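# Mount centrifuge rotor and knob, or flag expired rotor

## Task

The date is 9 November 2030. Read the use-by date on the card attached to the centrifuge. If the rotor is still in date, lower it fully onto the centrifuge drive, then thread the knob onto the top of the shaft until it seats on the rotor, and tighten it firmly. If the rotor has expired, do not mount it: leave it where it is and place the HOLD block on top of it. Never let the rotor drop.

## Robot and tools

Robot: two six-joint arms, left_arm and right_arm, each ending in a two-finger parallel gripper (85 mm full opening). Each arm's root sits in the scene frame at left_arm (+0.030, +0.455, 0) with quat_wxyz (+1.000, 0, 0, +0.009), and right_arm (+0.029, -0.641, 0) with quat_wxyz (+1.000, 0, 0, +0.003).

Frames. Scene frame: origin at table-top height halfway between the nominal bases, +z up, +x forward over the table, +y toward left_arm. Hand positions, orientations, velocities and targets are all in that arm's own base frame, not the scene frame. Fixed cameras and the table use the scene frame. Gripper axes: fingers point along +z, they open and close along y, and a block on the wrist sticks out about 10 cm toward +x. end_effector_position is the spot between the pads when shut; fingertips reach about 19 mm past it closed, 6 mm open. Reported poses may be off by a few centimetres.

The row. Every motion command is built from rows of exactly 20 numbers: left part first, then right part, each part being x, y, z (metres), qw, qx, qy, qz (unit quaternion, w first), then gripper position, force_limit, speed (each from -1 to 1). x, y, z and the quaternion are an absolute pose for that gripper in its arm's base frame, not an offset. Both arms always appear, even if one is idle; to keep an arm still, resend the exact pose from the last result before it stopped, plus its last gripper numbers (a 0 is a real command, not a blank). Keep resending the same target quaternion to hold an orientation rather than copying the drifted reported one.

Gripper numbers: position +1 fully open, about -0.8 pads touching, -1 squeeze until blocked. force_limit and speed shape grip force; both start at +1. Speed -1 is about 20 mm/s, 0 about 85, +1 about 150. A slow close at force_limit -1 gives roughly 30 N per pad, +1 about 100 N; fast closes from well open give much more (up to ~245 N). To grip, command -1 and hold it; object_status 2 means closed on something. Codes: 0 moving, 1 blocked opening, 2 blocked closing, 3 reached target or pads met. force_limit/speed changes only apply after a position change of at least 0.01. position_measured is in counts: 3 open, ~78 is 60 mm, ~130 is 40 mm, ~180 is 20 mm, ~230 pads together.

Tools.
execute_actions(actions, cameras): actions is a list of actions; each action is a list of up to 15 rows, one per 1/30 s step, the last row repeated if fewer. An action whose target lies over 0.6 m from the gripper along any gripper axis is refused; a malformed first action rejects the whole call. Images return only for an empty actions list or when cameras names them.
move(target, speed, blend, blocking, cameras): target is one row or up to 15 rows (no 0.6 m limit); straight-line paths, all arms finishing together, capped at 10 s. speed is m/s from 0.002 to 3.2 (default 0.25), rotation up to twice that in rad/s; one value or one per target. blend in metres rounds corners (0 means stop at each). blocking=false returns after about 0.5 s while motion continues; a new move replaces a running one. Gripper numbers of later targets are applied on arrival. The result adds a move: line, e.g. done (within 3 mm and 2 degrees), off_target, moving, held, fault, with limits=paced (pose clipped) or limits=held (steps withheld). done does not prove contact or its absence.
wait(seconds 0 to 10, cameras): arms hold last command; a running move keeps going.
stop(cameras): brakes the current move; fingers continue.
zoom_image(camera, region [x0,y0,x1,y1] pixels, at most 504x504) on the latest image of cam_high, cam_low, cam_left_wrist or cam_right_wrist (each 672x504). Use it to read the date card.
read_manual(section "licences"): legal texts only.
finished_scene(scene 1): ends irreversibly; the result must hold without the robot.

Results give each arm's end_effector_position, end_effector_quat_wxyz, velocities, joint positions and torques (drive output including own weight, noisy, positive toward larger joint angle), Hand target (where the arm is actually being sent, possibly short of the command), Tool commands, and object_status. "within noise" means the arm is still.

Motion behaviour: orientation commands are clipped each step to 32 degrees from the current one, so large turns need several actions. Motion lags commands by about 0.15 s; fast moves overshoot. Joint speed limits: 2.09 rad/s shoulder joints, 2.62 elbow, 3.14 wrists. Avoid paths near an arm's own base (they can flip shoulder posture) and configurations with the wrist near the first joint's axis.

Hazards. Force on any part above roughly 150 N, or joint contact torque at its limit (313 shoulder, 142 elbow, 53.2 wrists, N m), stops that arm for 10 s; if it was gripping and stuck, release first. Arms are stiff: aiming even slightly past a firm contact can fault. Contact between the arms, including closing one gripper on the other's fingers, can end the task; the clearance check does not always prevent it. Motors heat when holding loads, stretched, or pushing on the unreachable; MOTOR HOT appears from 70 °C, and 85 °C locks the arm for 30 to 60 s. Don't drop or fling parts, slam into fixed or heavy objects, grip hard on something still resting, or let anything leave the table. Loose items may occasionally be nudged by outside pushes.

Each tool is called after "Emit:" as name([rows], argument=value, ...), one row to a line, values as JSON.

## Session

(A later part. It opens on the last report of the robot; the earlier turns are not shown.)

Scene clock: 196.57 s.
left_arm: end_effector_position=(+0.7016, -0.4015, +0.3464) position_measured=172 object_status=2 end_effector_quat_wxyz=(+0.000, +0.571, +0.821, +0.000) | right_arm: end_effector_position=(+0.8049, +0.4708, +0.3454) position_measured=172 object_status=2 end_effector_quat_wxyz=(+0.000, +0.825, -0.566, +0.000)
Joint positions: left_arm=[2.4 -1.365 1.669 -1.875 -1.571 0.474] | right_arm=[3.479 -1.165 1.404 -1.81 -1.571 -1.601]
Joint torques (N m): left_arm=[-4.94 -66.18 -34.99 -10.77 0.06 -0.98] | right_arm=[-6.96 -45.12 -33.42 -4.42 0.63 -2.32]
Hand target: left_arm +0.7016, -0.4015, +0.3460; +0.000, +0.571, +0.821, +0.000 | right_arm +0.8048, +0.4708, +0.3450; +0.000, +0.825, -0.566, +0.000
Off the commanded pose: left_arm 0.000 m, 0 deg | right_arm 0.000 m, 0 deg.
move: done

Emit:
move([
  [0.7016,-0.4015,0.3482,0,0.5707,0.8212,0,-1,0.2,-1,0.8048,0.4708,0.3472,0,0.8246,-0.5657,0,-1,0.2,-1],
  [0.6977,-0.4030,0.3482,0,0.5563,0.8310,0,-1,0.2,-1,0.8090,0.4725,0.3472,0,0.8344,-0.5512,0,-1,0.2,-1],
  [0.6977,-0.4030,0.3461,0,0.5563,0.8310,0,-1,0.2,-1,0.8090,0.4725,0.3451,0,0.8344,-0.5512,0,-1,0.2,-1],
], speed=[0.01,0.02,0.01])

Emit:
move([
  [0.6977,-0.4030,0.3482,0,0.5563,0.8310,0,-1,0.2,-1,0.8090,0.4725,0.3472,0,0.8344,-0.5512,0,-1,0.2,-1],
  [0.7056,-0.4001,0.3482,0,0.5850,0.8111,0,-1,0.2,-1,0.8006,0.4693,0.3472,0,0.8146,-0.5800,0,-1,0.2,-1],
  [0.7056,-0.4001,0.3461,0,0.5850,0.8111,0,-1,0.2,-1,0.8006,0.4693,0.3451,0,0.8146,-0.5800,0,-1,0.2,-1],
], speed=[0.01,0.02,0.01])

Scene clock: 199.10 s.
left_arm: end_effector_position=(+0.6977, -0.4030, +0.3467) position_measured=172 object_status=2 end_effector_quat_wxyz=(+0.000, +0.556, +0.831, +0.000) | right_arm: end_effector_position=(+0.8091, +0.4725, +0.3456) position_measured=172 object_status=2 end_effector_quat_wxyz=(+0.000, +0.834, -0.551, +0.000)
Joint positions: left_arm=[2.396 -1.369 1.674 -1.876 -1.571 0.434] | right_arm=[3.48 -1.158 1.394 -1.807 -1.571 -1.636]
Joint torques (N m): left_arm=[-15.11 -83.91 -41.18 -11.12 -1.26 -1.6] | right_arm=[2.56 -51.45 -37.28 -4.8 -1.92 -3.02]
Hand target: left_arm +0.6977, -0.4030, +0.3461; +0.000, +0.556, +0.831, +0.000 | right_arm +0.8090, +0.4725, +0.3451; +0.000, +0.834, -0.551, +0.000
Off the commanded pose: left_arm 0.001 m, 0 deg | right_arm 0.000 m, 0 deg.
move: done

Scene clock: 201.90 s.
left_arm: end_effector_position=(+0.7057, -0.4001, +0.3466) position_measured=172 object_status=2 end_effector_quat_wxyz=(+0.000, +0.585, +0.811, +0.000) | right_arm: end_effector_position=(+0.8007, +0.4693, +0.3457) position_measured=172 object_status=2 end_effector_quat_wxyz=(+0.000, +0.815, -0.580, +0.000)
Joint positions: left_arm=[2.405 -1.361 1.663 -1.874 -1.571 0.513] | right_arm=[3.479 -1.173 1.414 -1.813 -1.571 -1.566]
Joint torques (N m): left_arm=[0.25 -84.34 -41.4 -11.53 -1.07 3.82] | right_arm=[-8.26 -53.4 -39.69 -4.54 1.78 3.41]
Hand target: left_arm +0.7056, -0.4001, +0.3461; +0.000, +0.585, +0.811, +0.000 | right_arm +0.8006, +0.4693, +0.3451; +0.000, +0.815, -0.580, +0.000
Off the commanded pose: left_arm 0.001 m, 0 deg | right_arm 0.001 m, 0 deg.
move: done

Emit:
move([
  [0.7056,-0.4001,0.600,0,0.5850,0.8111,0,-1,0.2,-1,0.8006,0.4693,0.599,0,0.8146,-0.5800,0,-1,0.2,-1],
  [0.7546,-0.5421,0.600,0,0.5850,0.8111,0,-1,0.2,-1,0.8496,0.3273,0.599,0,0.8146,-0.5800,0,-1,0.2,-1],
], speed=[0.1,0.12], blend=[0.01,0], cameras=["cam_left_wrist"])

Emit:
zoom_image(camera="cam_left_wrist", region=[290, 80, 410, 200])

Scene clock: 207.53 s.
left_arm: end_effector_position=(+0.7546, -0.5420, +0.6000) position_measured=172 object_status=2 end_effector_quat_wxyz=(+0.000, +0.585, +0.811, +0.000) | right_arm: end_effector_position=(+0.8496, +0.3274, +0.5990) position_measured=172 object_status=2 end_effector_quat_wxyz=(+0.000, +0.815, -0.580, +0.000)
Joint positions: left_arm=[2.326 -1.179 0.974 -1.366 -1.571 0.435] | right_arm=[3.313 -1.215 1.026 -1.382 -1.571 -1.733]
Joint torques (N m): left_arm=[-23.52 -159.74 -89.69 -8.93 -1.13 -1.94] | right_arm=[-3.36 -91.95 -61.17 -6.74 3.59 -4.18]
Hand target: left_arm +0.7546, -0.5421, +0.6000; +0.000, +0.585, +0.811, +0.000 | right_arm +0.8496, +0.3273, +0.5990; +0.000, +0.815, -0.580, +0.000
Off the commanded pose: left_arm 0.000 m, 0 deg | right_arm 0.000 m, 0 deg.
move: done
camera_calibration:
cam_left_wrist: T_world_to_cam=[[0.947539, 0.319079, -0.0189094, -0.51875], [0.306101, -0.888784, 0.341124, -0.900726], [0.0920391, -0.329016, -0.939828, 0.441731], [0, 0, 0, 1]] pos_world=[0.726592, -0.489692, 0.712601]
Images, in order (width x height): cam_left_wrist 672x504.

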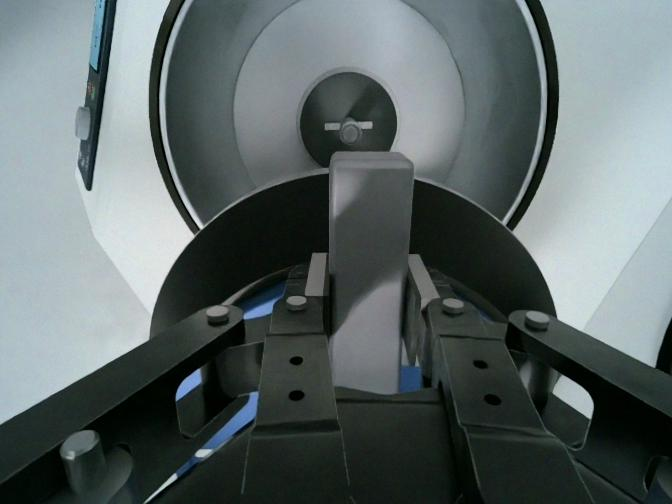

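Scaled by 4.200.

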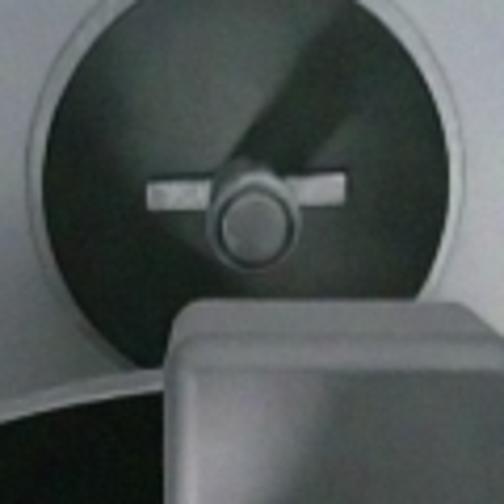

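Emit:
move([
  [0.7270,-0.4722,0.600,0,0.5743,0.8187,0,-1,0.2,-1,0.8282,0.3995,0.599,0,0.8221,-0.5694,0,-1,0.2,-1],
  [0.6996,-0.4022,0.600,0,0.5635,0.8261,0,-1,0.2,-1,0.8069,0.4717,0.599,0,0.8295,-0.5585,0,-1,0.2,-1],
  [0.6996,-0.4022,0.535,0,0.5635,0.8261,0,-1,0.2,-1,0.8069,0.4717,0.534,0,0.8295,-0.5585,0,-1,0.2,-1],
], speed=[0.12,0.12,0.08], blend=[0.01,0.003,0])

Emit:
move([
  [0.6996,-0.4022,0.420,0,0.5635,0.8261,0,-1,0.2,-1,0.8069,0.4717,0.419,0,0.8295,-0.5585,0,-1,0.2,-1],
], speed=0.04)

Emit:
move([
  [0.6996,-0.4022,0.360,0,0.5635,0.8261,0,-1,0.2,-1,0.8069,0.4717,0.359,0,0.8295,-0.5585,0,-1,0.2,-1],
  [0.6996,-0.4022,0.349,0,0.5635,0.8261,0,-1,0.2,-1,0.8069,0.4717,0.348,0,0.8295,-0.5585,0,-1,0.2,-1],
], speed=[0.03,0.015], blend=[0.003,0])

Emit:
move([
  [0.6996,-0.4022,0.3462,0,0.5635,0.8261,0,-1,0.2,-1,0.8069,0.4717,0.3452,0,0.8295,-0.5585,0,-1,0.2,-1],
], speed=0.008)

Scene clock: 210.70 s.
left_arm: end_effector_position=(+0.6996, -0.4022, +0.5351) position_measured=172 object_status=2 end_effector_quat_wxyz=(+0.000, +0.564, +0.826, +0.000) | right_arm: end_effector_position=(+0.8069, +0.4717, +0.5341) position_measured=172 object_status=2 end_effector_quat_wxyz=(+0.000, +0.830, -0.558, +0.000)
Joint positions: left_arm=[2.398 -1.41 1.388 -1.549 -1.571 0.454] | right_arm=[3.48 -1.186 1.101 -1.485 -1.571 -1.618]
Joint torques (N m): left_arm=[4.45 -178.8 -73.07 -14.83 -1.53 3.55] | right_arm=[3.41 -90.11 -61.76 -7.96 -0.94 3.18]
Hand target: left_arm +0.6996, -0.4022, +0.5350; +0.000, +0.564, +0.826, +0.000 | right_arm +0.8069, +0.4717, +0.5340; +0.000, +0.830, -0.559, +0.000
Off the commanded pose: left_arm 0.000 m, 0 deg | right_arm 0.000 m, 0 deg.
move: done

Scene clock: 213.93 s.
left_arm: end_effector_position=(+0.6996, -0.4022, +0.4201) position_measured=172 object_status=2 end_effector_quat_wxyz=(+0.000, +0.564, +0.826, +0.000) | right_arm: end_effector_position=(+0.8069, +0.4717, +0.4191) position_measured=172 object_status=2 end_effector_quat_wxyz=(+0.000, +0.829, -0.559, +0.000)
Joint positions: left_arm=[2.398 -1.396 1.573 -1.748 -1.571 0.454] | right_arm=[3.48 -1.183 1.298 -1.686 -1.571 -1.618]
Joint torques (N m): left_arm=[-13.3 -138.72 -70.39 -12.27 -2 -0.82] | right_arm=[-9.53 -73.81 -59.31 -6.34 1.44 -1.3]
Hand target: left_arm +0.6996, -0.4022, +0.4200; +0.000, +0.564, +0.826, +0.000 | right_arm +0.8069, +0.4717, +0.4190; +0.000, +0.830, -0.559, +0.000
Off the commanded pose: left_arm 0.000 m, 0 deg | right_arm 0.000 m, 0 deg.
move: done

Scene clock: 216.93 s.
left_arm: end_effector_position=(+0.6996, -0.4022, +0.3492) position_measured=172 object_status=2 end_effector_quat_wxyz=(+0.000, +0.564, +0.826, +0.000) | right_arm: end_effector_position=(+0.8069, +0.4717, +0.3482) position_measured=172 object_status=2 end_effector_quat_wxyz=(+0.000, +0.830, -0.559, +0.000)
Joint positions: left_arm=[2.398 -1.368 1.668 -1.871 -1.571 0.454] | right_arm=[3.48 -1.163 1.395 -1.804 -1.571 -1.618]
Joint torques (N m): left_arm=[-13.18 -138.55 -64.21 -10.54 -0.1 -1.01] | right_arm=[-6.16 -71.33 -55.19 -6.03 0.14 -1.62]
Hand target: left_arm +0.6996, -0.4022, +0.3490; +0.000, +0.564, +0.826, +0.000 | right_arm +0.8069, +0.4717, +0.3480; +0.000, +0.830, -0.559, +0.000
Off the commanded pose: left_arm 0.000 m, 0 deg | right_arm 0.000 m, 0 deg.
move: done

Scene clock: 217.63 s.
left_arm: end_effector_position=(+0.6996, -0.4022, +0.3466) position_measured=172 object_status=2 end_effector_quat_wxyz=(+0.000, +0.564, +0.826, +0.000) | right_arm: end_effector_position=(+0.8070, +0.4717, +0.3456) position_measured=172 object_status=2 end_effector_quat_wxyz=(+0.000, +0.830, -0.559, +0.000)
Joint positions: left_arm=[2.398 -1.367 1.671 -1.876 -1.571 0.454] | right_arm=[3.48 -1.162 1.399 -1.808 -1.571 -1.618]
Joint torques (N m): left_arm=[-11.48 -81.66 -41.18 -10.71 0.42 -0.98] | right_arm=[-8.6 -50.3 -39.69 -3.82 0.29 -2.11]
Hand target: left_arm +0.6996, -0.4022, +0.3462; +0.000, +0.564, +0.826, +0.000 | right_arm +0.8069, +0.4717, +0.3452; +0.000, +0.830, -0.559, +0.000
Off the commanded pose: left_arm 0.000 m, 0 deg | right_arm 0.000 m, 0 deg.
move: done

Emit:
wait(seconds=0.05, cameras=["all"])

Emit:
zoom_image(camera="cam_low", region=[310, 120, 450, 250])

Emit:
zoom_image(camera="cam_left_wrist", region=[280, 130, 460, 400])

Emit:
zoom_image(camera="cam_right_wrist", region=[280, 150, 460, 420])

Scene clock: 218.73 s.
left_arm: end_effector_position=(+0.6996, -0.4022, +0.3462) position_measured=172 object_status=2 end_effector_quat_wxyz=(+0.000, +0.564, +0.826, +0.000) | right_arm: end_effector_position=(+0.8069, +0.4717, +0.3452) position_measured=172 object_status=2 end_effector_quat_wxyz=(+0.000, +0.830, -0.559, +0.000)
Joint positions: left_arm=[2.398 -1.367 1.672 -1.876 -1.571 0.454] | right_arm=[3.48 -1.162 1.399 -1.808 -1.571 -1.618]
Joint torques (N m): left_arm=[-9.25 -54.4 -31.09 -8.87 0.33 -1.01] | right_arm=[-7.14 -40.98 -30.36 -3.26 0.11 -1.87]
Hand target: left_arm +0.6996, -0.4022, +0.3462; +0.000, +0.564, +0.826, +0.000 | right_arm +0.8069, +0.4717, +0.3452; +0.000, +0.830, -0.559, +0.000
Tool commands: left_gripper/position=-1.0 left_gripper/force_limit=+0.2 left_gripper/speed=-1.0 right_gripper/position=-1.0 right_gripper/force_limit=+0.2 right_gripper/speed=-1.0
Off the commanded pose: left_arm 0.000 m, 0 deg | right_arm 0.000 m, 0 deg.
wait: 0.07 s; at rest from the start
camera_calibration:
cam_left_wrist: T_world_to_cam=[[0.929522, 0.368278, -0.0189507, -0.48363], [0.352252, -0.871518, 0.341139, -0.698417], [0.109118, -0.323772, -0.939822, 0.244418], [0, 0, 0, 1]] pos_world=[0.668893, -0.351437, 0.458801]
cam_right_wrist: T_world_to_cam=[[-0.931253, -0.364372, 0.00123804, 0.932734], [-0.343386, 0.878741, 0.331512, -0.2304], [-0.121882, 0.308296, -0.94345, 0.404938], [0, 0, 0, 1]] pos_world=[0.838849, 0.417484, 0.457264]

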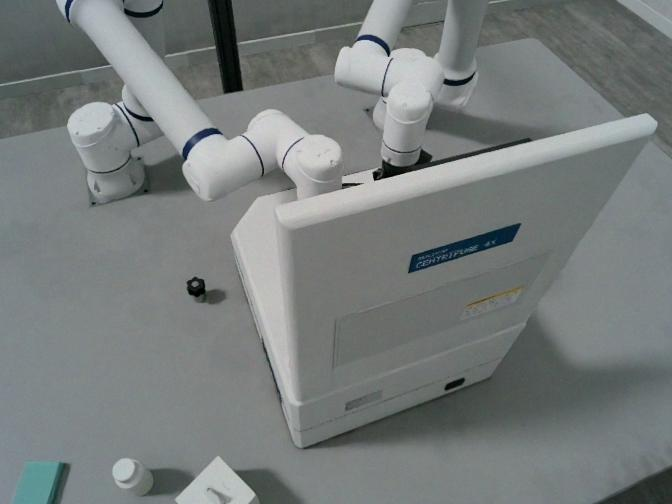

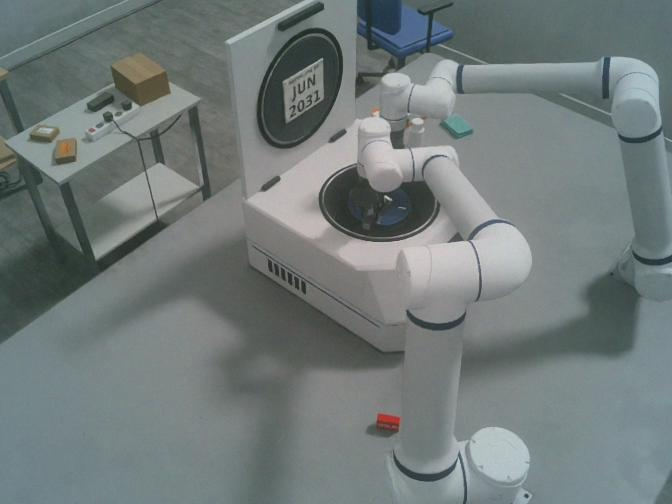

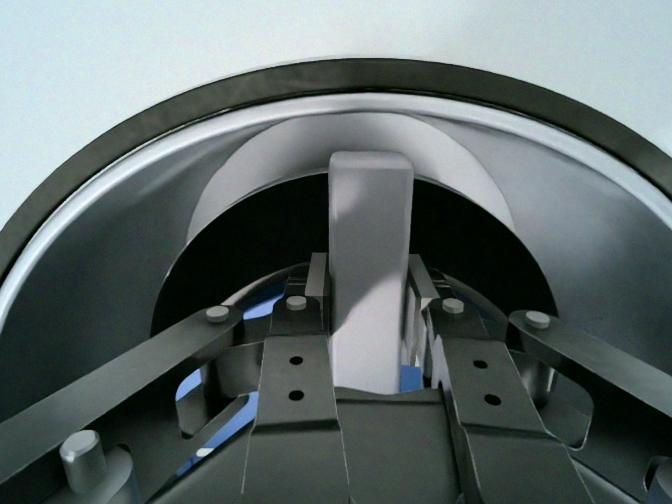

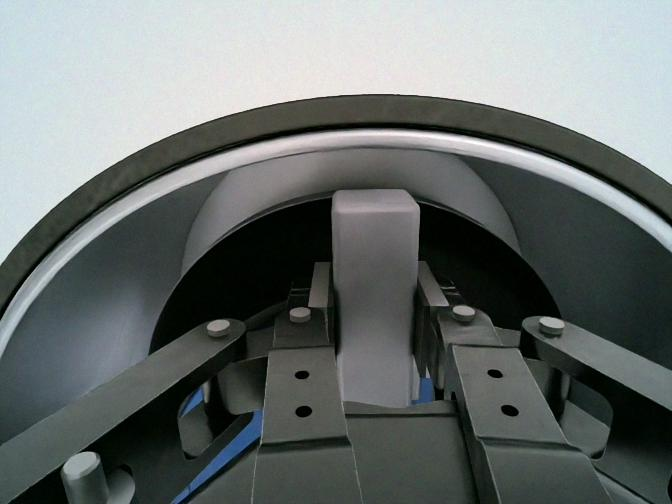

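Scaled by 3.600.

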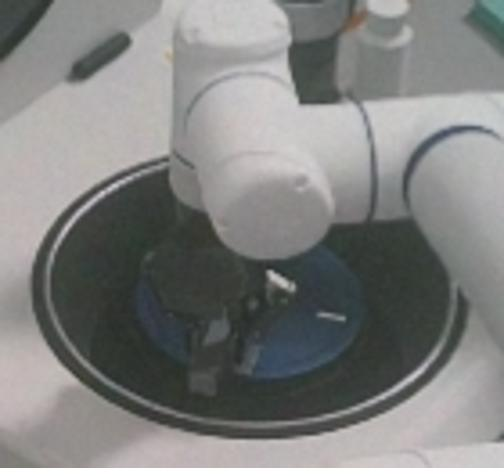

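Scaled by 1.867.

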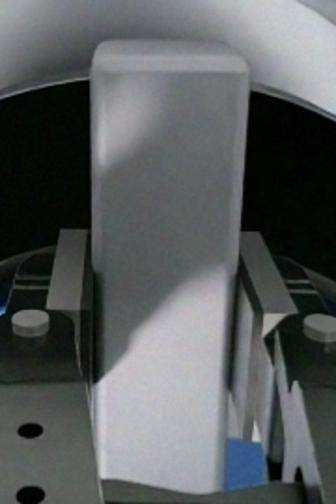

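Scaled by 1.867.

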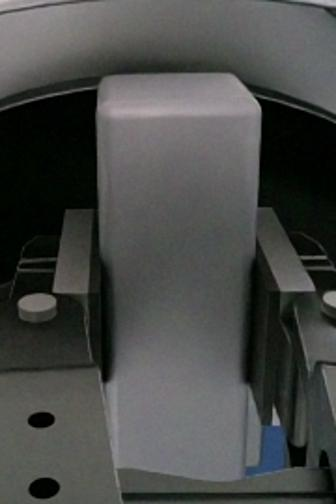

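Emit:
move([
  [0.6996,-0.4022,0.3466,0,0.5635,0.8261,0,0.3,0.2,-0.6,0.8069,0.4717,0.3456,0,0.8295,-0.5585,0,-0.2,0.2,-0.6],
  [0.6996,-0.4022,0.42,0,0.5635,0.8261,0,0.4,0.2,-0.6,0.8069,0.4717,0.3456,0,0.8295,-0.5585,0,-0.2,0.2,-0.6],
  [0.661,-0.490,0.47,0.15,0.0088,0.9886,-0.0013,0.4,0.2,-0.6,0.8069,0.4717,0.3456,0,0.8295,-0.5585,0,-0.2,0.2,-0.6],
  [0.661,-0.507,0.405,0.1908,0.0088,0.9816,-0.0017,0.4,0.2,-0.6,0.8069,0.4717,0.3456,0,0.8295,-0.5585,0,-0.2,0.2,-0.6],
], speed=[0.02,0.1,0.2,0.1], blend=[0,0.02,0.02,0], cameras=["cam_left_wrist","cam_right_wrist","cam_low"])

Emit:
zoom_image(camera="cam_left_wrist", region=[250, 140, 430, 320])

Emit:
zoom_image(camera="cam_left_wrist", region=[325, 208, 370, 268])

Emit:
zoom_image(camera="cam_low", region=[310, 120, 450, 250])

Scene clock: 227.23 s.
left_arm: end_effector_position=(+0.6610, -0.5070, +0.4051) position_measured=78 object_status=3 end_effector_quat_wxyz=(+0.191, +0.009, +0.982, -0.002) | right_arm: end_effector_position=(+0.8069, +0.4717, +0.3456) position_measured=154 object_status=3 end_effector_quat_wxyz=(+0.000, +0.830, -0.559, +0.000)
Joint positions: left_arm=[2.167 -1.457 1.756 -2.098 -1.26 -0.921] | right_arm=[3.48 -1.162 1.399 -1.808 -1.571 -1.618]
Joint torques (N m): left_arm=[-14.69 -74.08 -43.31 -10.27 2.19 -1.88] | right_arm=[-8.73 -72.13 -52.25 -1.09 -0.29 -1.77]
Hand target: left_arm +0.6610, -0.5070, +0.4050; +0.191, +0.009, +0.982, -0.002 | right_arm +0.8069, +0.4717, +0.3456; +0.000, +0.830, -0.559, +0.000
Off the commanded pose: left_arm 0.000 m, 0 deg | right_arm 0.000 m, 0 deg.
move: done; blend cut to 0 m at target 2
camera_calibration:
cam_left_wrist: T_world_to_cam=[[0.0215283, 0.99959, -0.0188675, 0.512141], [0.743886, -0.00340689, 0.668298, -0.747485], [0.667959, -0.0284226, -0.743655, -0.0290649], [0, 0, 0, 1]] pos_world=[0.564433, -0.515304, 0.487591]
cam_right_wrist: T_world_to_cam=[[-0.931253, -0.364372, 0.00123804, 0.932733], [-0.343386, 0.878741, 0.331512, -0.230533], [-0.121882, 0.308296, -0.94345, 0.405315], [0, 0, 0, 1]] pos_world=[0.838849, 0.417484, 0.457664]
Images, in order (width x height): cam_low 672x504, cam_left_wrist 672x504, cam_right_wrist 672x504.

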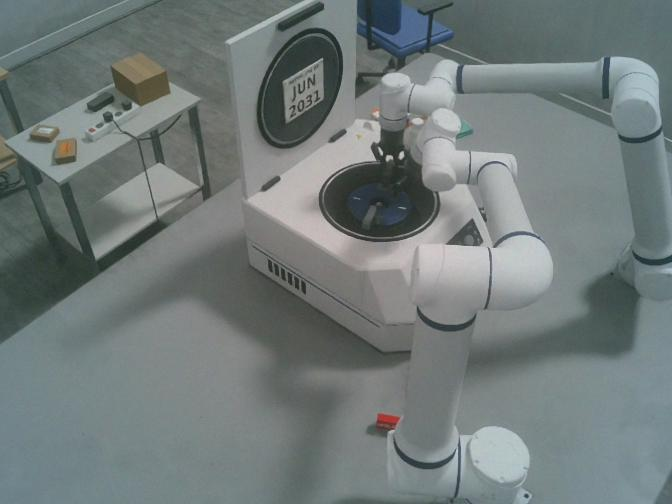

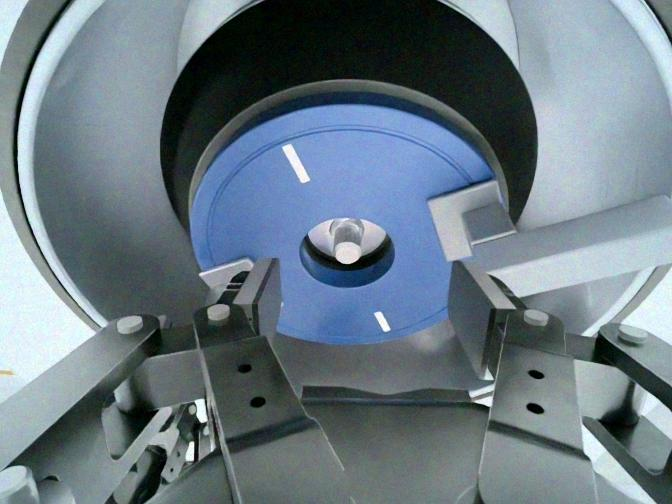

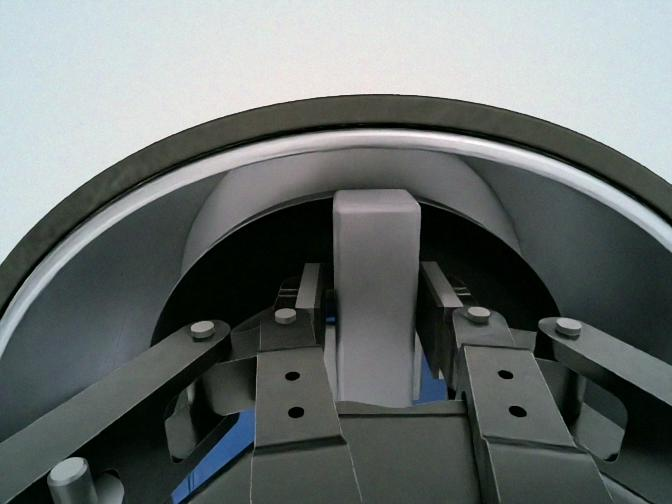

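Scaled by 2.800.

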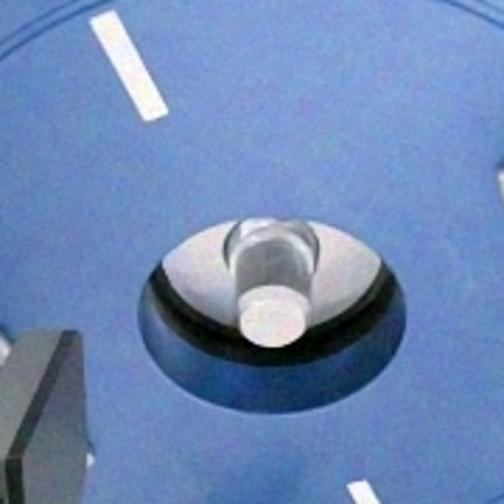

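Scaled by 8.400.

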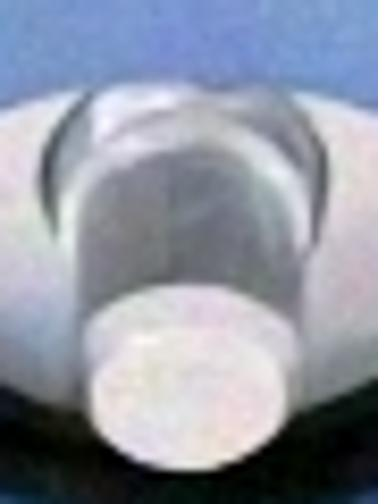

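Scaled by 3.600.

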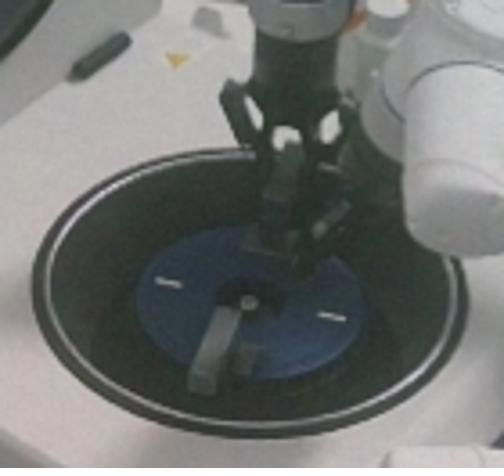

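Emit:
move([
  [0.66,-0.48,0.50,0.1,0.4,0.9,0,0.0,0.2,-0.3,0.8069,0.4717,0.3456,0,0.8295,-0.5585,0,-0.2,0.2,-0.6],
  [0.743,-0.511,0.415,0,0.5664,0.8241,0,-0.15,0.2,-0.3,0.8069,0.4717,0.3456,0,0.8295,-0.5585,0,-0.2,0.2,-0.6],
], speed=[0.2,0.15], cameras=["cam_left_wrist","cam_low"])

Emit:
zoom_image(camera="cam_left_wrist", region=[240, 130, 480, 370])

Scene clock: 233.30 s.
left_arm: end_effector_position=(+0.7430, -0.5110, +0.4150) position_measured=148 object_status=0 end_effector_quat_wxyz=(+0.000, +0.566, +0.824, +0.000) | right_arm: end_effector_position=(+0.8069, +0.4717, +0.3456) position_measured=154 object_status=3 end_effector_quat_wxyz=(+0.000, +0.830, -0.559, +0.000)
Joint positions: left_arm=[2.341 -1.238 1.381 -1.714 -1.571 0.404] | right_arm=[3.48 -1.162 1.399 -1.808 -1.571 -1.618]
Joint torques (N m): left_arm=[15.17 -108.15 -63.58 -1.37 -1.42 3.4] | right_arm=[-8.23 -72.56 -52.91 -1.32 -0.89 -2.2]
Hand target: left_arm +0.7430, -0.5110, +0.4150; +0.000, +0.566, +0.824, +0.000 | right_arm +0.8069, +0.4717, +0.3456; +0.000, +0.830, -0.559, +0.000
Off the commanded pose: left_arm 0.000 m, 0 deg | right_arm 0.000 m, 0 deg.
move: done
camera_calibration:
cam_left_wrist: T_world_to_cam=[[0.932088, 0.361738, -0.0189284, -0.487882], [0.346112, -0.873974, 0.341139, -0.828707], [0.10686, -0.324523, -0.939822, 0.270404], [0, 0, 0, 1]] pos_world=[0.712679, -0.460031, 0.527601]
Images, in order (width x height): cam_low 672x504, cam_left_wrist 672x504.

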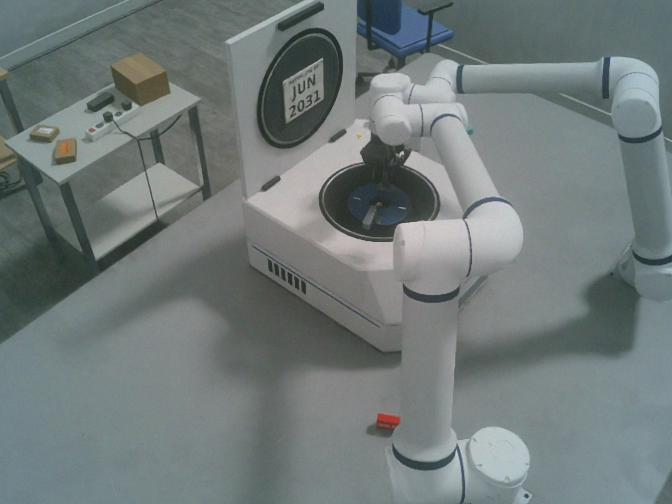

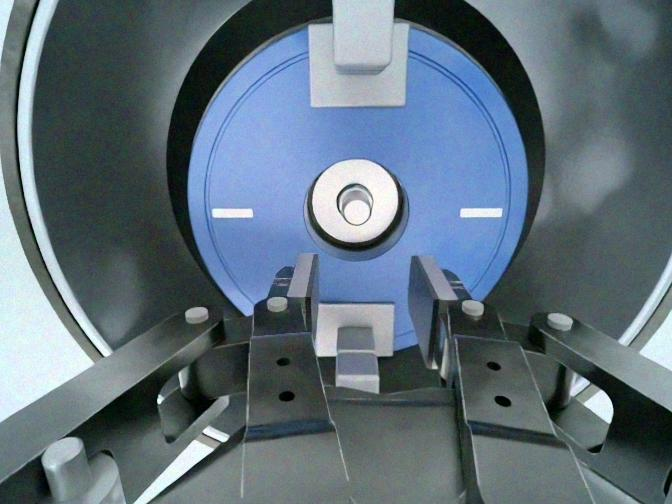

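Scaled by 2.100.

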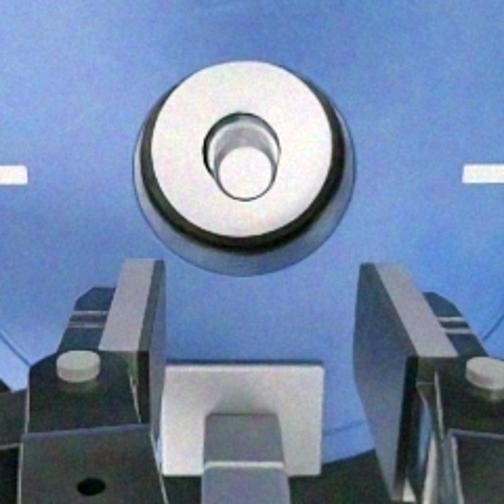

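Emit:
move([
  [0.743,-0.511,0.34,0,0.5664,0.8241,0,-0.29,0.2,-0.3,0.8069,0.4717,0.3456,0,0.8295,-0.5585,0,-0.2,0.2,-0.6],
], speed=0.08, cameras=["cam_left_wrist"])

Emit:
zoom_image(camera="cam_left_wrist", region=[240, 130, 480, 370])

Scene clock: 235.50 s.
left_arm: end_effector_position=(+0.7430, -0.5110, +0.3401) position_measured=165 object_status=3 end_effector_quat_wxyz=(+0.000, +0.566, +0.824, +0.000) | right_arm: end_effector_position=(+0.8069, +0.4717, +0.3456) position_measured=154 object_status=3 end_effector_quat_wxyz=(+0.000, +0.830, -0.559, +0.000)
Joint positions: left_arm=[2.341 -1.213 1.481 -1.839 -1.571 0.404] | right_arm=[3.48 -1.162 1.399 -1.808 -1.571 -1.618]
Joint torques (N m): left_arm=[10.59 -109.83 -42.36 -9.8 -0.99 3.09] | right_arm=[-9.47 -67.71 -52.06 -1.37 -0.84 -2.27]
Hand target: left_arm +0.7430, -0.5110, +0.3400; +0.000, +0.566, +0.824, +0.000 | right_arm +0.8069, +0.4717, +0.3456; +0.000, +0.830, -0.559, +0.000
Off the commanded pose: left_arm 0.000 m, 0 deg | right_arm 0.000 m, 0 deg.
move: done
camera_calibration:
cam_left_wrist: T_world_to_cam=[[0.932088, 0.361738, -0.0189284, -0.4893], [0.346112, -0.873974, 0.341139, -0.803156], [0.10686, -0.324523, -0.939822, 0.200011], [0, 0, 0, 1]] pos_world=[0.712679, -0.460031, 0.452701]
Images, in order (width x height): cam_left_wrist 672x504.

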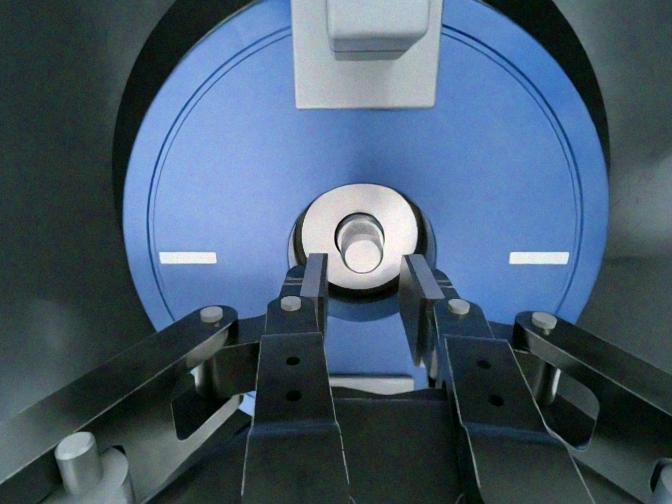

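Scaled by 2.100.

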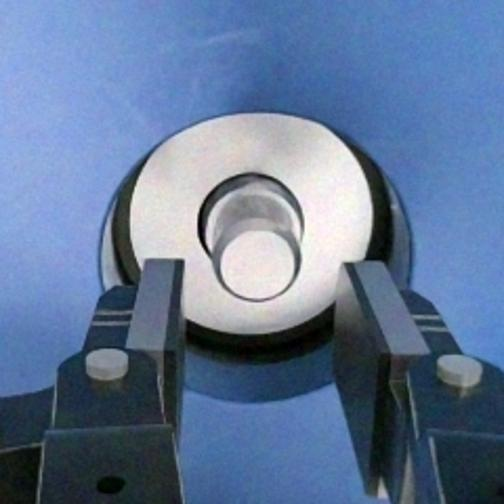

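Emit:
move([
  [0.743,-0.511,0.302,0,0.5664,0.8241,0,-0.29,0.2,-0.3,0.8069,0.4717,0.3456,0,0.8295,-0.5585,0,-0.2,0.2,-0.6],
], speed=0.04, cameras=["cam_left_wrist"])

Emit:
zoom_image(camera="cam_left_wrist", region=[240, 150, 480, 390])

Scene clock: 237.00 s.
left_arm: end_effector_position=(+0.7430, -0.5110, +0.3021) position_measured=165 object_status=3 end_effector_quat_wxyz=(+0.000, +0.566, +0.824, +0.000) | right_arm: end_effector_position=(+0.8069, +0.4717, +0.3456) position_measured=154 object_status=3 end_effector_quat_wxyz=(+0.000, +0.830, -0.559, +0.000)
Joint positions: left_arm=[2.341 -1.195 1.525 -1.901 -1.571 0.404] | right_arm=[3.48 -1.162 1.399 -1.808 -1.571 -1.618]
Joint torques (N m): left_arm=[4.96 -111.51 -42.62 -9.62 0.74 2.54] | right_arm=[-8.33 -72.53 -51.86 -1.28 -1.2 -2.02]
Hand target: left_arm +0.7430, -0.5110, +0.3020; +0.000, +0.566, +0.824, +0.000 | right_arm +0.8069, +0.4717, +0.3456; +0.000, +0.830, -0.559, +0.000
Off the commanded pose: left_arm 0.000 m, 0 deg | right_arm 0.000 m, 0 deg.
move: done
camera_calibration:
cam_left_wrist: T_world_to_cam=[[0.932088, 0.361738, -0.0189284, -0.490019], [0.346112, -0.873974, 0.341139, -0.790193], [0.10686, -0.324523, -0.939822, 0.164298], [0, 0, 0, 1]] pos_world=[0.712679, -0.460031, 0.414701]
Images, in order (width x height): cam_left_wrist 672x504.

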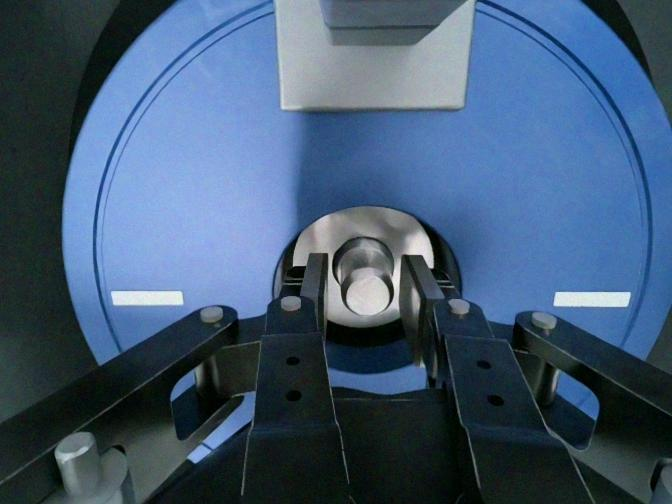

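Scaled by 2.100.

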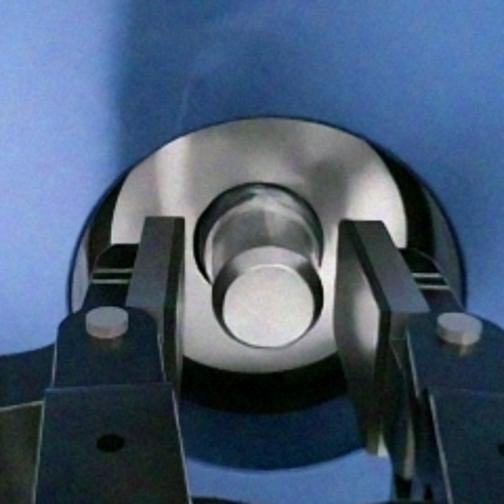

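Emit:
move([
  [0.743,-0.511,0.302,0,0.5664,0.8241,0,-1,0.5,-1,0.8069,0.4717,0.3456,0,0.8295,-0.5585,0,-0.2,0.2,-0.6],
], speed=0.04, cameras=["cam_left_wrist"])

Emit:
wait(seconds=0.5)

Scene clock: 238.13 s.
left_arm: end_effector_position=(+0.7431, -0.5109, +0.3020) position_measured=191 object_status=0 end_effector_quat_wxyz=(+0.000, +0.566, +0.824, +0.000) | right_arm: end_effector_position=(+0.8069, +0.4717, +0.3456) position_measured=154 object_status=3 end_effector_quat_wxyz=(+0.000, +0.830, -0.559, +0.000)
Joint positions: left_arm=[2.341 -1.194 1.525 -1.901 -1.571 0.404] | right_arm=[3.48 -1.162 1.399 -1.808 -1.571 -1.618]
Joint torques (N m): left_arm=[-32.38 -115.07 -41.89 3.86 -8.08 1.8] | right_arm=[-8.5 -68.74 -52.08 -0.99 -1.05 -2.42]
Hand target: left_arm +0.7430, -0.5110, +0.3020; +0.000, +0.566, +0.824, +0.000 | right_arm +0.8069, +0.4717, +0.3456; +0.000, +0.830, -0.559, +0.000
Off the commanded pose: left_arm 0.000 m, 0 deg | right_arm 0.000 m, 0 deg.
move: done
camera_calibration:
cam_left_wrist: T_world_to_cam=[[0.932065, 0.361801, -0.0188539, -0.490043], [0.346144, -0.873949, 0.341171, -0.790095], [0.106959, -0.324519, -0.939812, 0.164163], [0, 0, 0, 1]] pos_world=[0.71268, -0.459931, 0.414601]
Images, in order (width x height): cam_left_wrist 672x504.

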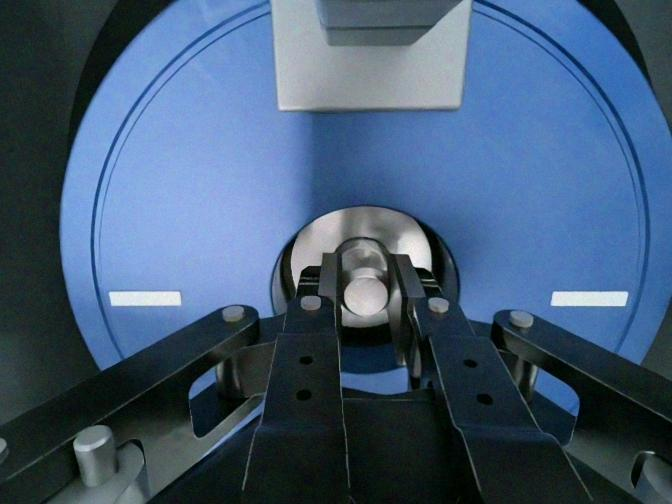

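Scene clock: 238.63 s.
left_arm: end_effector_position=(+0.7430, -0.5110, +0.3020) position_measured=191 object_status=2 end_effector_quat_wxyz=(+0.000, +0.566, +0.824, +0.000) | right_arm: end_effector_position=(+0.8069, +0.4717, +0.3456) position_measured=154 object_status=3 end_effector_quat_wxyz=(+0.000, +0.830, -0.559, +0.000)
Joint positions: left_arm=[2.341 -1.194 1.525 -1.901 -1.571 0.404] | right_arm=[3.48 -1.162 1.399 -1.808 -1.571 -1.618]
Joint torques (N m): left_arm=[-42.78 -119.69 -41.85 4.38 -7.92 1.6] | right_arm=[-9.16 -71.97 -52.65 -1.2 -1.14 -2.27]
Hand target: left_arm +0.7430, -0.5110, +0.3020; +0.000, +0.566, +0.824, +0.000 | right_arm +0.8069, +0.4717, +0.3456; +0.000, +0.830, -0.559, +0.000
Tool commands: left_gripper/position=-1.0 left_gripper/force_limit=+0.5 left_gripper/speed=-1.0 right_gripper/position=-0.2 right_gripper/force_limit=+0.2 right_gripper/speed=-0.6
Off the commanded pose: left_arm 0.000 m, 0 deg | right_arm 0.000 m, 0 deg.
wait: 0.50 s; at rest by 0.17 s

Emit:
move([
  [0.7437,-0.5107,0.302,0,0.5664,0.8241,0,-1,0.5,-1,0.8069,0.4717,0.3456,0,0.8295,-0.5585,0,-0.2,0.2,-0.6],
  [0.7437,-0.5107,0.302,0,0.5664,0.8241,0,-1,0.5,-1,0.8172,0.4764,0.3456,0,0.8531,-0.5218,0,-0.2,0.2,-0.6],
], speed=0.015, cameras=["cam_left_wrist"])

Scene clock: 266.07 s.
left_arm: end_effector_position=(+0.7437, -0.5107, +0.3020) position_measured=191 object_status=2 end_effector_quat_wxyz=(+0.000, +0.566, +0.824, +0.000) | right_arm: end_effector_position=(+0.8172, +0.4764, +0.3456) position_measured=154 object_status=3 end_effector_quat_wxyz=(+0.000, +0.853, -0.522, +0.000)
Joint positions: left_arm=[2.342 -1.194 1.524 -1.901 -1.571 0.405] | right_arm=[3.481 -1.143 1.372 -1.799 -1.571 -1.704]
Joint torques (N m): left_arm=[9.35 -102.11 -51.11 -6.81 0.21 3.28] | right_arm=[9.46 -51.23 -51.8 -1.92 -1.52 -3.58]
Hand target: left_arm +0.7437, -0.5107, +0.3020; +0.000, +0.566, +0.824, +0.000 | right_arm +0.8172, +0.4764, +0.3456; +0.000, +0.853, -0.522, +0.000
Off the commanded pose: left_arm 0.000 m, 0 deg | right_arm 0.000 m, 0 deg.
move: done
camera_calibration:
cam_left_wrist: T_world_to_cam=[[0.932083, 0.361751, -0.0188945, -0.490787], [0.346122, -0.874002, 0.341057, -0.790124], [0.106864, -0.324433, -0.939853, 0.164277], [0, 0, 0, 1]] pos_world=[0.713379, -0.459731, 0.414601]
Images, in order (width x height): cam_left_wrist 672x504.

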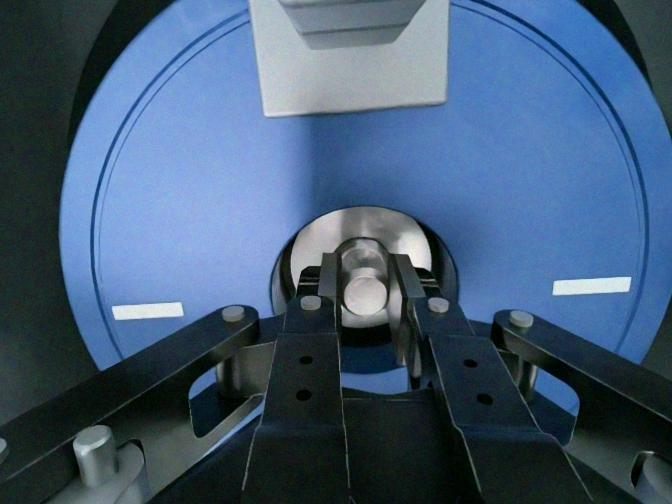

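Emit:
move([
  [0.7437,-0.5107,0.302,0,0.5664,0.8241,0,-1,0.5,-1,0.8270,0.4819,0.3456,0,0.8750,-0.4841,0,-0.2,0.2,-0.6],
], speed=0.02, cameras=["cam_left_wrist"])

Scene clock: 268.63 s.
left_arm: end_effector_position=(+0.7437, -0.5107, +0.3020) position_measured=191 object_status=2 end_effector_quat_wxyz=(+0.000, +0.566, +0.824, +0.000) | right_arm: end_effector_position=(+0.8270, +0.4819, +0.3456) position_measured=154 object_status=3 end_effector_quat_wxyz=(+0.000, +0.875, -0.484, +0.000)
Joint positions: left_arm=[2.342 -1.194 1.524 -1.901 -1.571 0.405] | right_arm=[3.483 -1.125 1.345 -1.791 -1.571 -1.79]
Joint torques (N m): left_arm=[6.31 -120.39 -49.61 -6.16 -0.26 3.32] | right_arm=[7.59 -51.62 -52.86 -1.71 -1.56 -3.48]
Hand target: left_arm +0.7437, -0.5107, +0.3020; +0.000, +0.566, +0.824, +0.000 | right_arm +0.8270, +0.4819, +0.3456; +0.000, +0.875, -0.484, +0.000
Off the commanded pose: left_arm 0.000 m, 0 deg | right_arm 0.000 m, 0 deg.
move: done
camera_calibration:
cam_left_wrist: T_world_to_cam=[[0.932083, 0.361751, -0.0188945, -0.490787], [0.346122, -0.874002, 0.341057, -0.790124], [0.106864, -0.324433, -0.939853, 0.164277], [0, 0, 0, 1]] pos_world=[0.713379, -0.459731, 0.414601]
Images, in order (width x height): cam_left_wrist 672x504.

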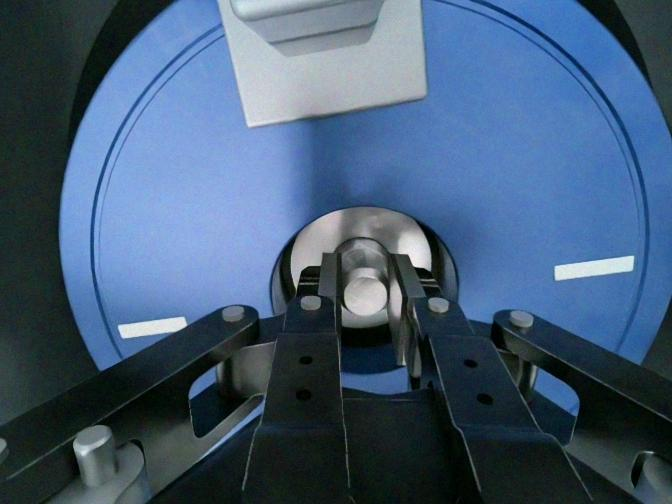

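Emit:
move([
  [0.7437,-0.5107,0.302,0,0.5664,0.8241,0,-1,0.5,-1,0.8172,0.4764,0.3456,0,0.8531,-0.5218,0,-0.2,0.2,-0.6],
  [0.7437,-0.5107,0.302,0,0.5664,0.8241,0,-1,0.5,-1,0.8069,0.4717,0.3456,0,0.8295,-0.5585,0,-0.2,0.2,-0.6],
  [0.7437,-0.5107,0.302,0,0.5664,0.8241,0,-1,0.5,-1,0.7963,0.4679,0.3456,0,0.8044,-0.5941,0,-0.2,0.2,-0.6],
  [0.7437,-0.5107,0.302,0,0.5664,0.8241,0,-1,0.5,-1,0.7854,0.4651,0.3456,0,0.7777,-0.6286,0,-0.2,0.2,-0.6],
], speed=[0.05,0.02,0.02,0.02], blend=[0.001,0.001,0.001,0], cameras=["cam_left_wrist"])

Scene clock: 277.80 s.
left_arm: end_effector_position=(+0.7437, -0.5107, +0.3020) position_measured=191 object_status=2 end_effector_quat_wxyz=(+0.000, +0.566, +0.824, +0.000) | right_arm: end_effector_position=(+0.7854, +0.4651, +0.3456) position_measured=154 object_status=3 end_effector_quat_wxyz=(+0.000, +0.778, -0.629, +0.000)
Joint positions: left_arm=[2.342 -1.194 1.524 -1.901 -1.571 0.405] | right_arm=[3.481 -1.197 1.449 -1.823 -1.571 -1.443]
Joint torques (N m): left_arm=[1.81 -109.25 -44.07 -7.24 -0.71 -0.84] | right_arm=[13.22 -70.95 -38.24 -3.54 -0.42 3.9]
Hand target: left_arm +0.7437, -0.5107, +0.3020; +0.000, +0.566, +0.824, +0.000 | right_arm +0.7854, +0.4651, +0.3456; +0.000, +0.778, -0.629, +0.000
Off the commanded pose: left_arm 0.000 m, 0 deg | right_arm 0.000 m, 0 deg.
move: done
camera_calibration:
cam_left_wrist: T_world_to_cam=[[0.93212, 0.361657, -0.0188959, -0.490855], [0.346026, -0.874008, 0.34114, -0.790093], [0.106861, -0.324522, -0.939822, 0.164226], [0, 0, 0, 1]] pos_world=[0.713379, -0.459731, 0.414601]
Images, in order (width x height): cam_left_wrist 672x504.

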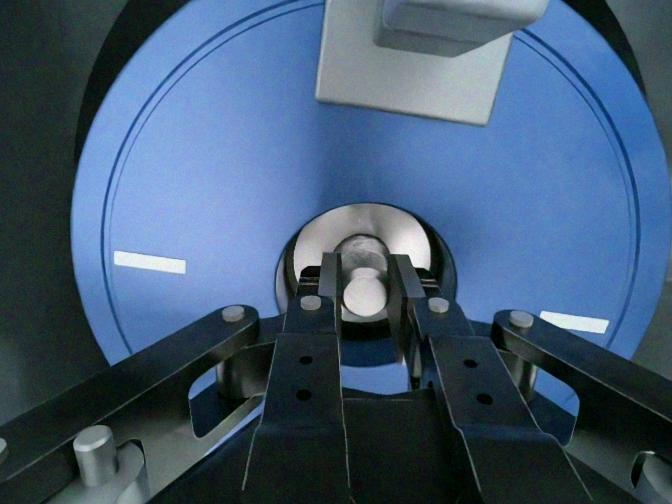

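Emit:
move([
  [0.7437,-0.5107,0.302,0,0.5664,0.8241,0,-0.29,0.5,-0.5,0.7854,0.4651,0.3456,0,0.7777,-0.6286,0,-0.2,0.2,-0.6],
  [0.7437,-0.5107,0.302,0,0.5664,0.8241,0,-0.291,0.5,-0.5,0.7854,0.4651,0.3456,0,0.7777,-0.6286,0,-0.2,0.2,-0.6],
  [0.7437,-0.5107,0.37,0,0.5664,0.8241,0,-0.291,0.5,-0.5,0.7854,0.4651,0.3456,0,0.7777,-0.6286,0,-0.2,0.2,-0.6],
  [0.661,-0.490,0.47,0.15,0.0088,0.9886,-0.0013,0.4,0.2,-0.3,0.7854,0.4651,0.3456,0,0.7777,-0.6286,0,-0.2,0.2,-0.6],
  [0.661,-0.507,0.405,0.1908,0.0088,0.9816,-0.0017,0.4,0.2,-0.3,0.7854,0.4651,0.3456,0,0.7777,-0.6286,0,-0.2,0.2,-0.6],
], speed=[0.05,0.05,0.08,0.25,0.15], blend=[0,0,0.01,0.02,0], cameras=["cam_left_wrist"])

Emit:
zoom_image(camera="cam_left_wrist", region=[250, 140, 430, 320])

Scene clock: 285.03 s.
left_arm: end_effector_position=(+0.6610, -0.5070, +0.4051) position_measured=78 object_status=3 end_effector_quat_wxyz=(+0.191, +0.009, +0.982, -0.002) | right_arm: end_effector_position=(+0.7854, +0.4651, +0.3456) position_measured=154 object_status=3 end_effector_quat_wxyz=(+0.000, +0.778, -0.629, +0.000)
Joint positions: left_arm=[2.167 -1.457 1.756 -2.098 -1.26 -0.921] | right_arm=[3.481 -1.197 1.449 -1.823 -1.571 -1.443]
Joint torques (N m): left_arm=[-14.57 -74.52 -43.18 -10.59 2.06 -2.07] | right_arm=[6.91 -49.95 -45.97 -3.33 -2 1.94]
Hand target: left_arm +0.6610, -0.5070, +0.4050; +0.191, +0.009, +0.982, -0.002 | right_arm +0.7854, +0.4651, +0.3456; +0.000, +0.778, -0.629, +0.000
Off the commanded pose: left_arm 0.000 m, 0 deg | right_arm 0.000 m, 0 deg.
move: done; blend cut to 0 m at target 4
camera_calibration:
cam_left_wrist: T_world_to_cam=[[0.0215283, 0.99959, -0.0188675, 0.512141], [0.743886, -0.00340689, 0.668298, -0.747485], [0.667959, -0.0284226, -0.743655, -0.0290649], [0, 0, 0, 1]] pos_world=[0.564433, -0.515304, 0.487591]
Images, in order (width x height): cam_left_wrist 672x504.

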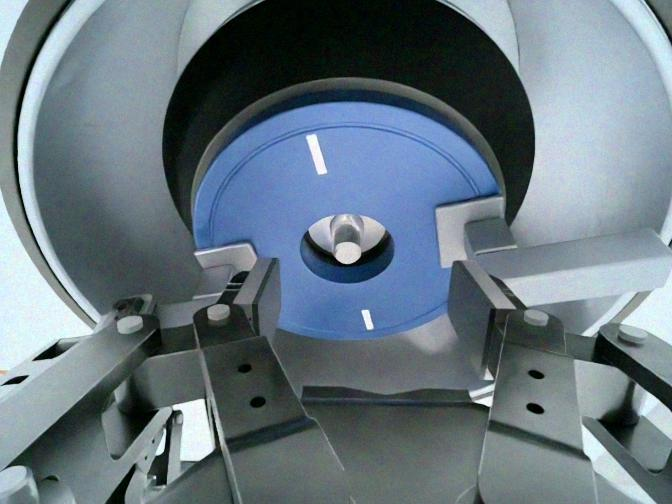

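Scaled by 2.800.

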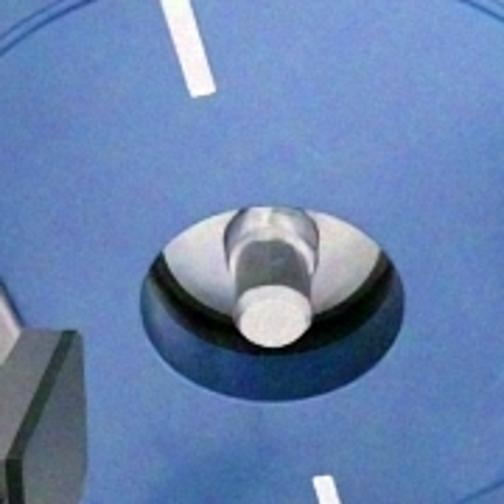

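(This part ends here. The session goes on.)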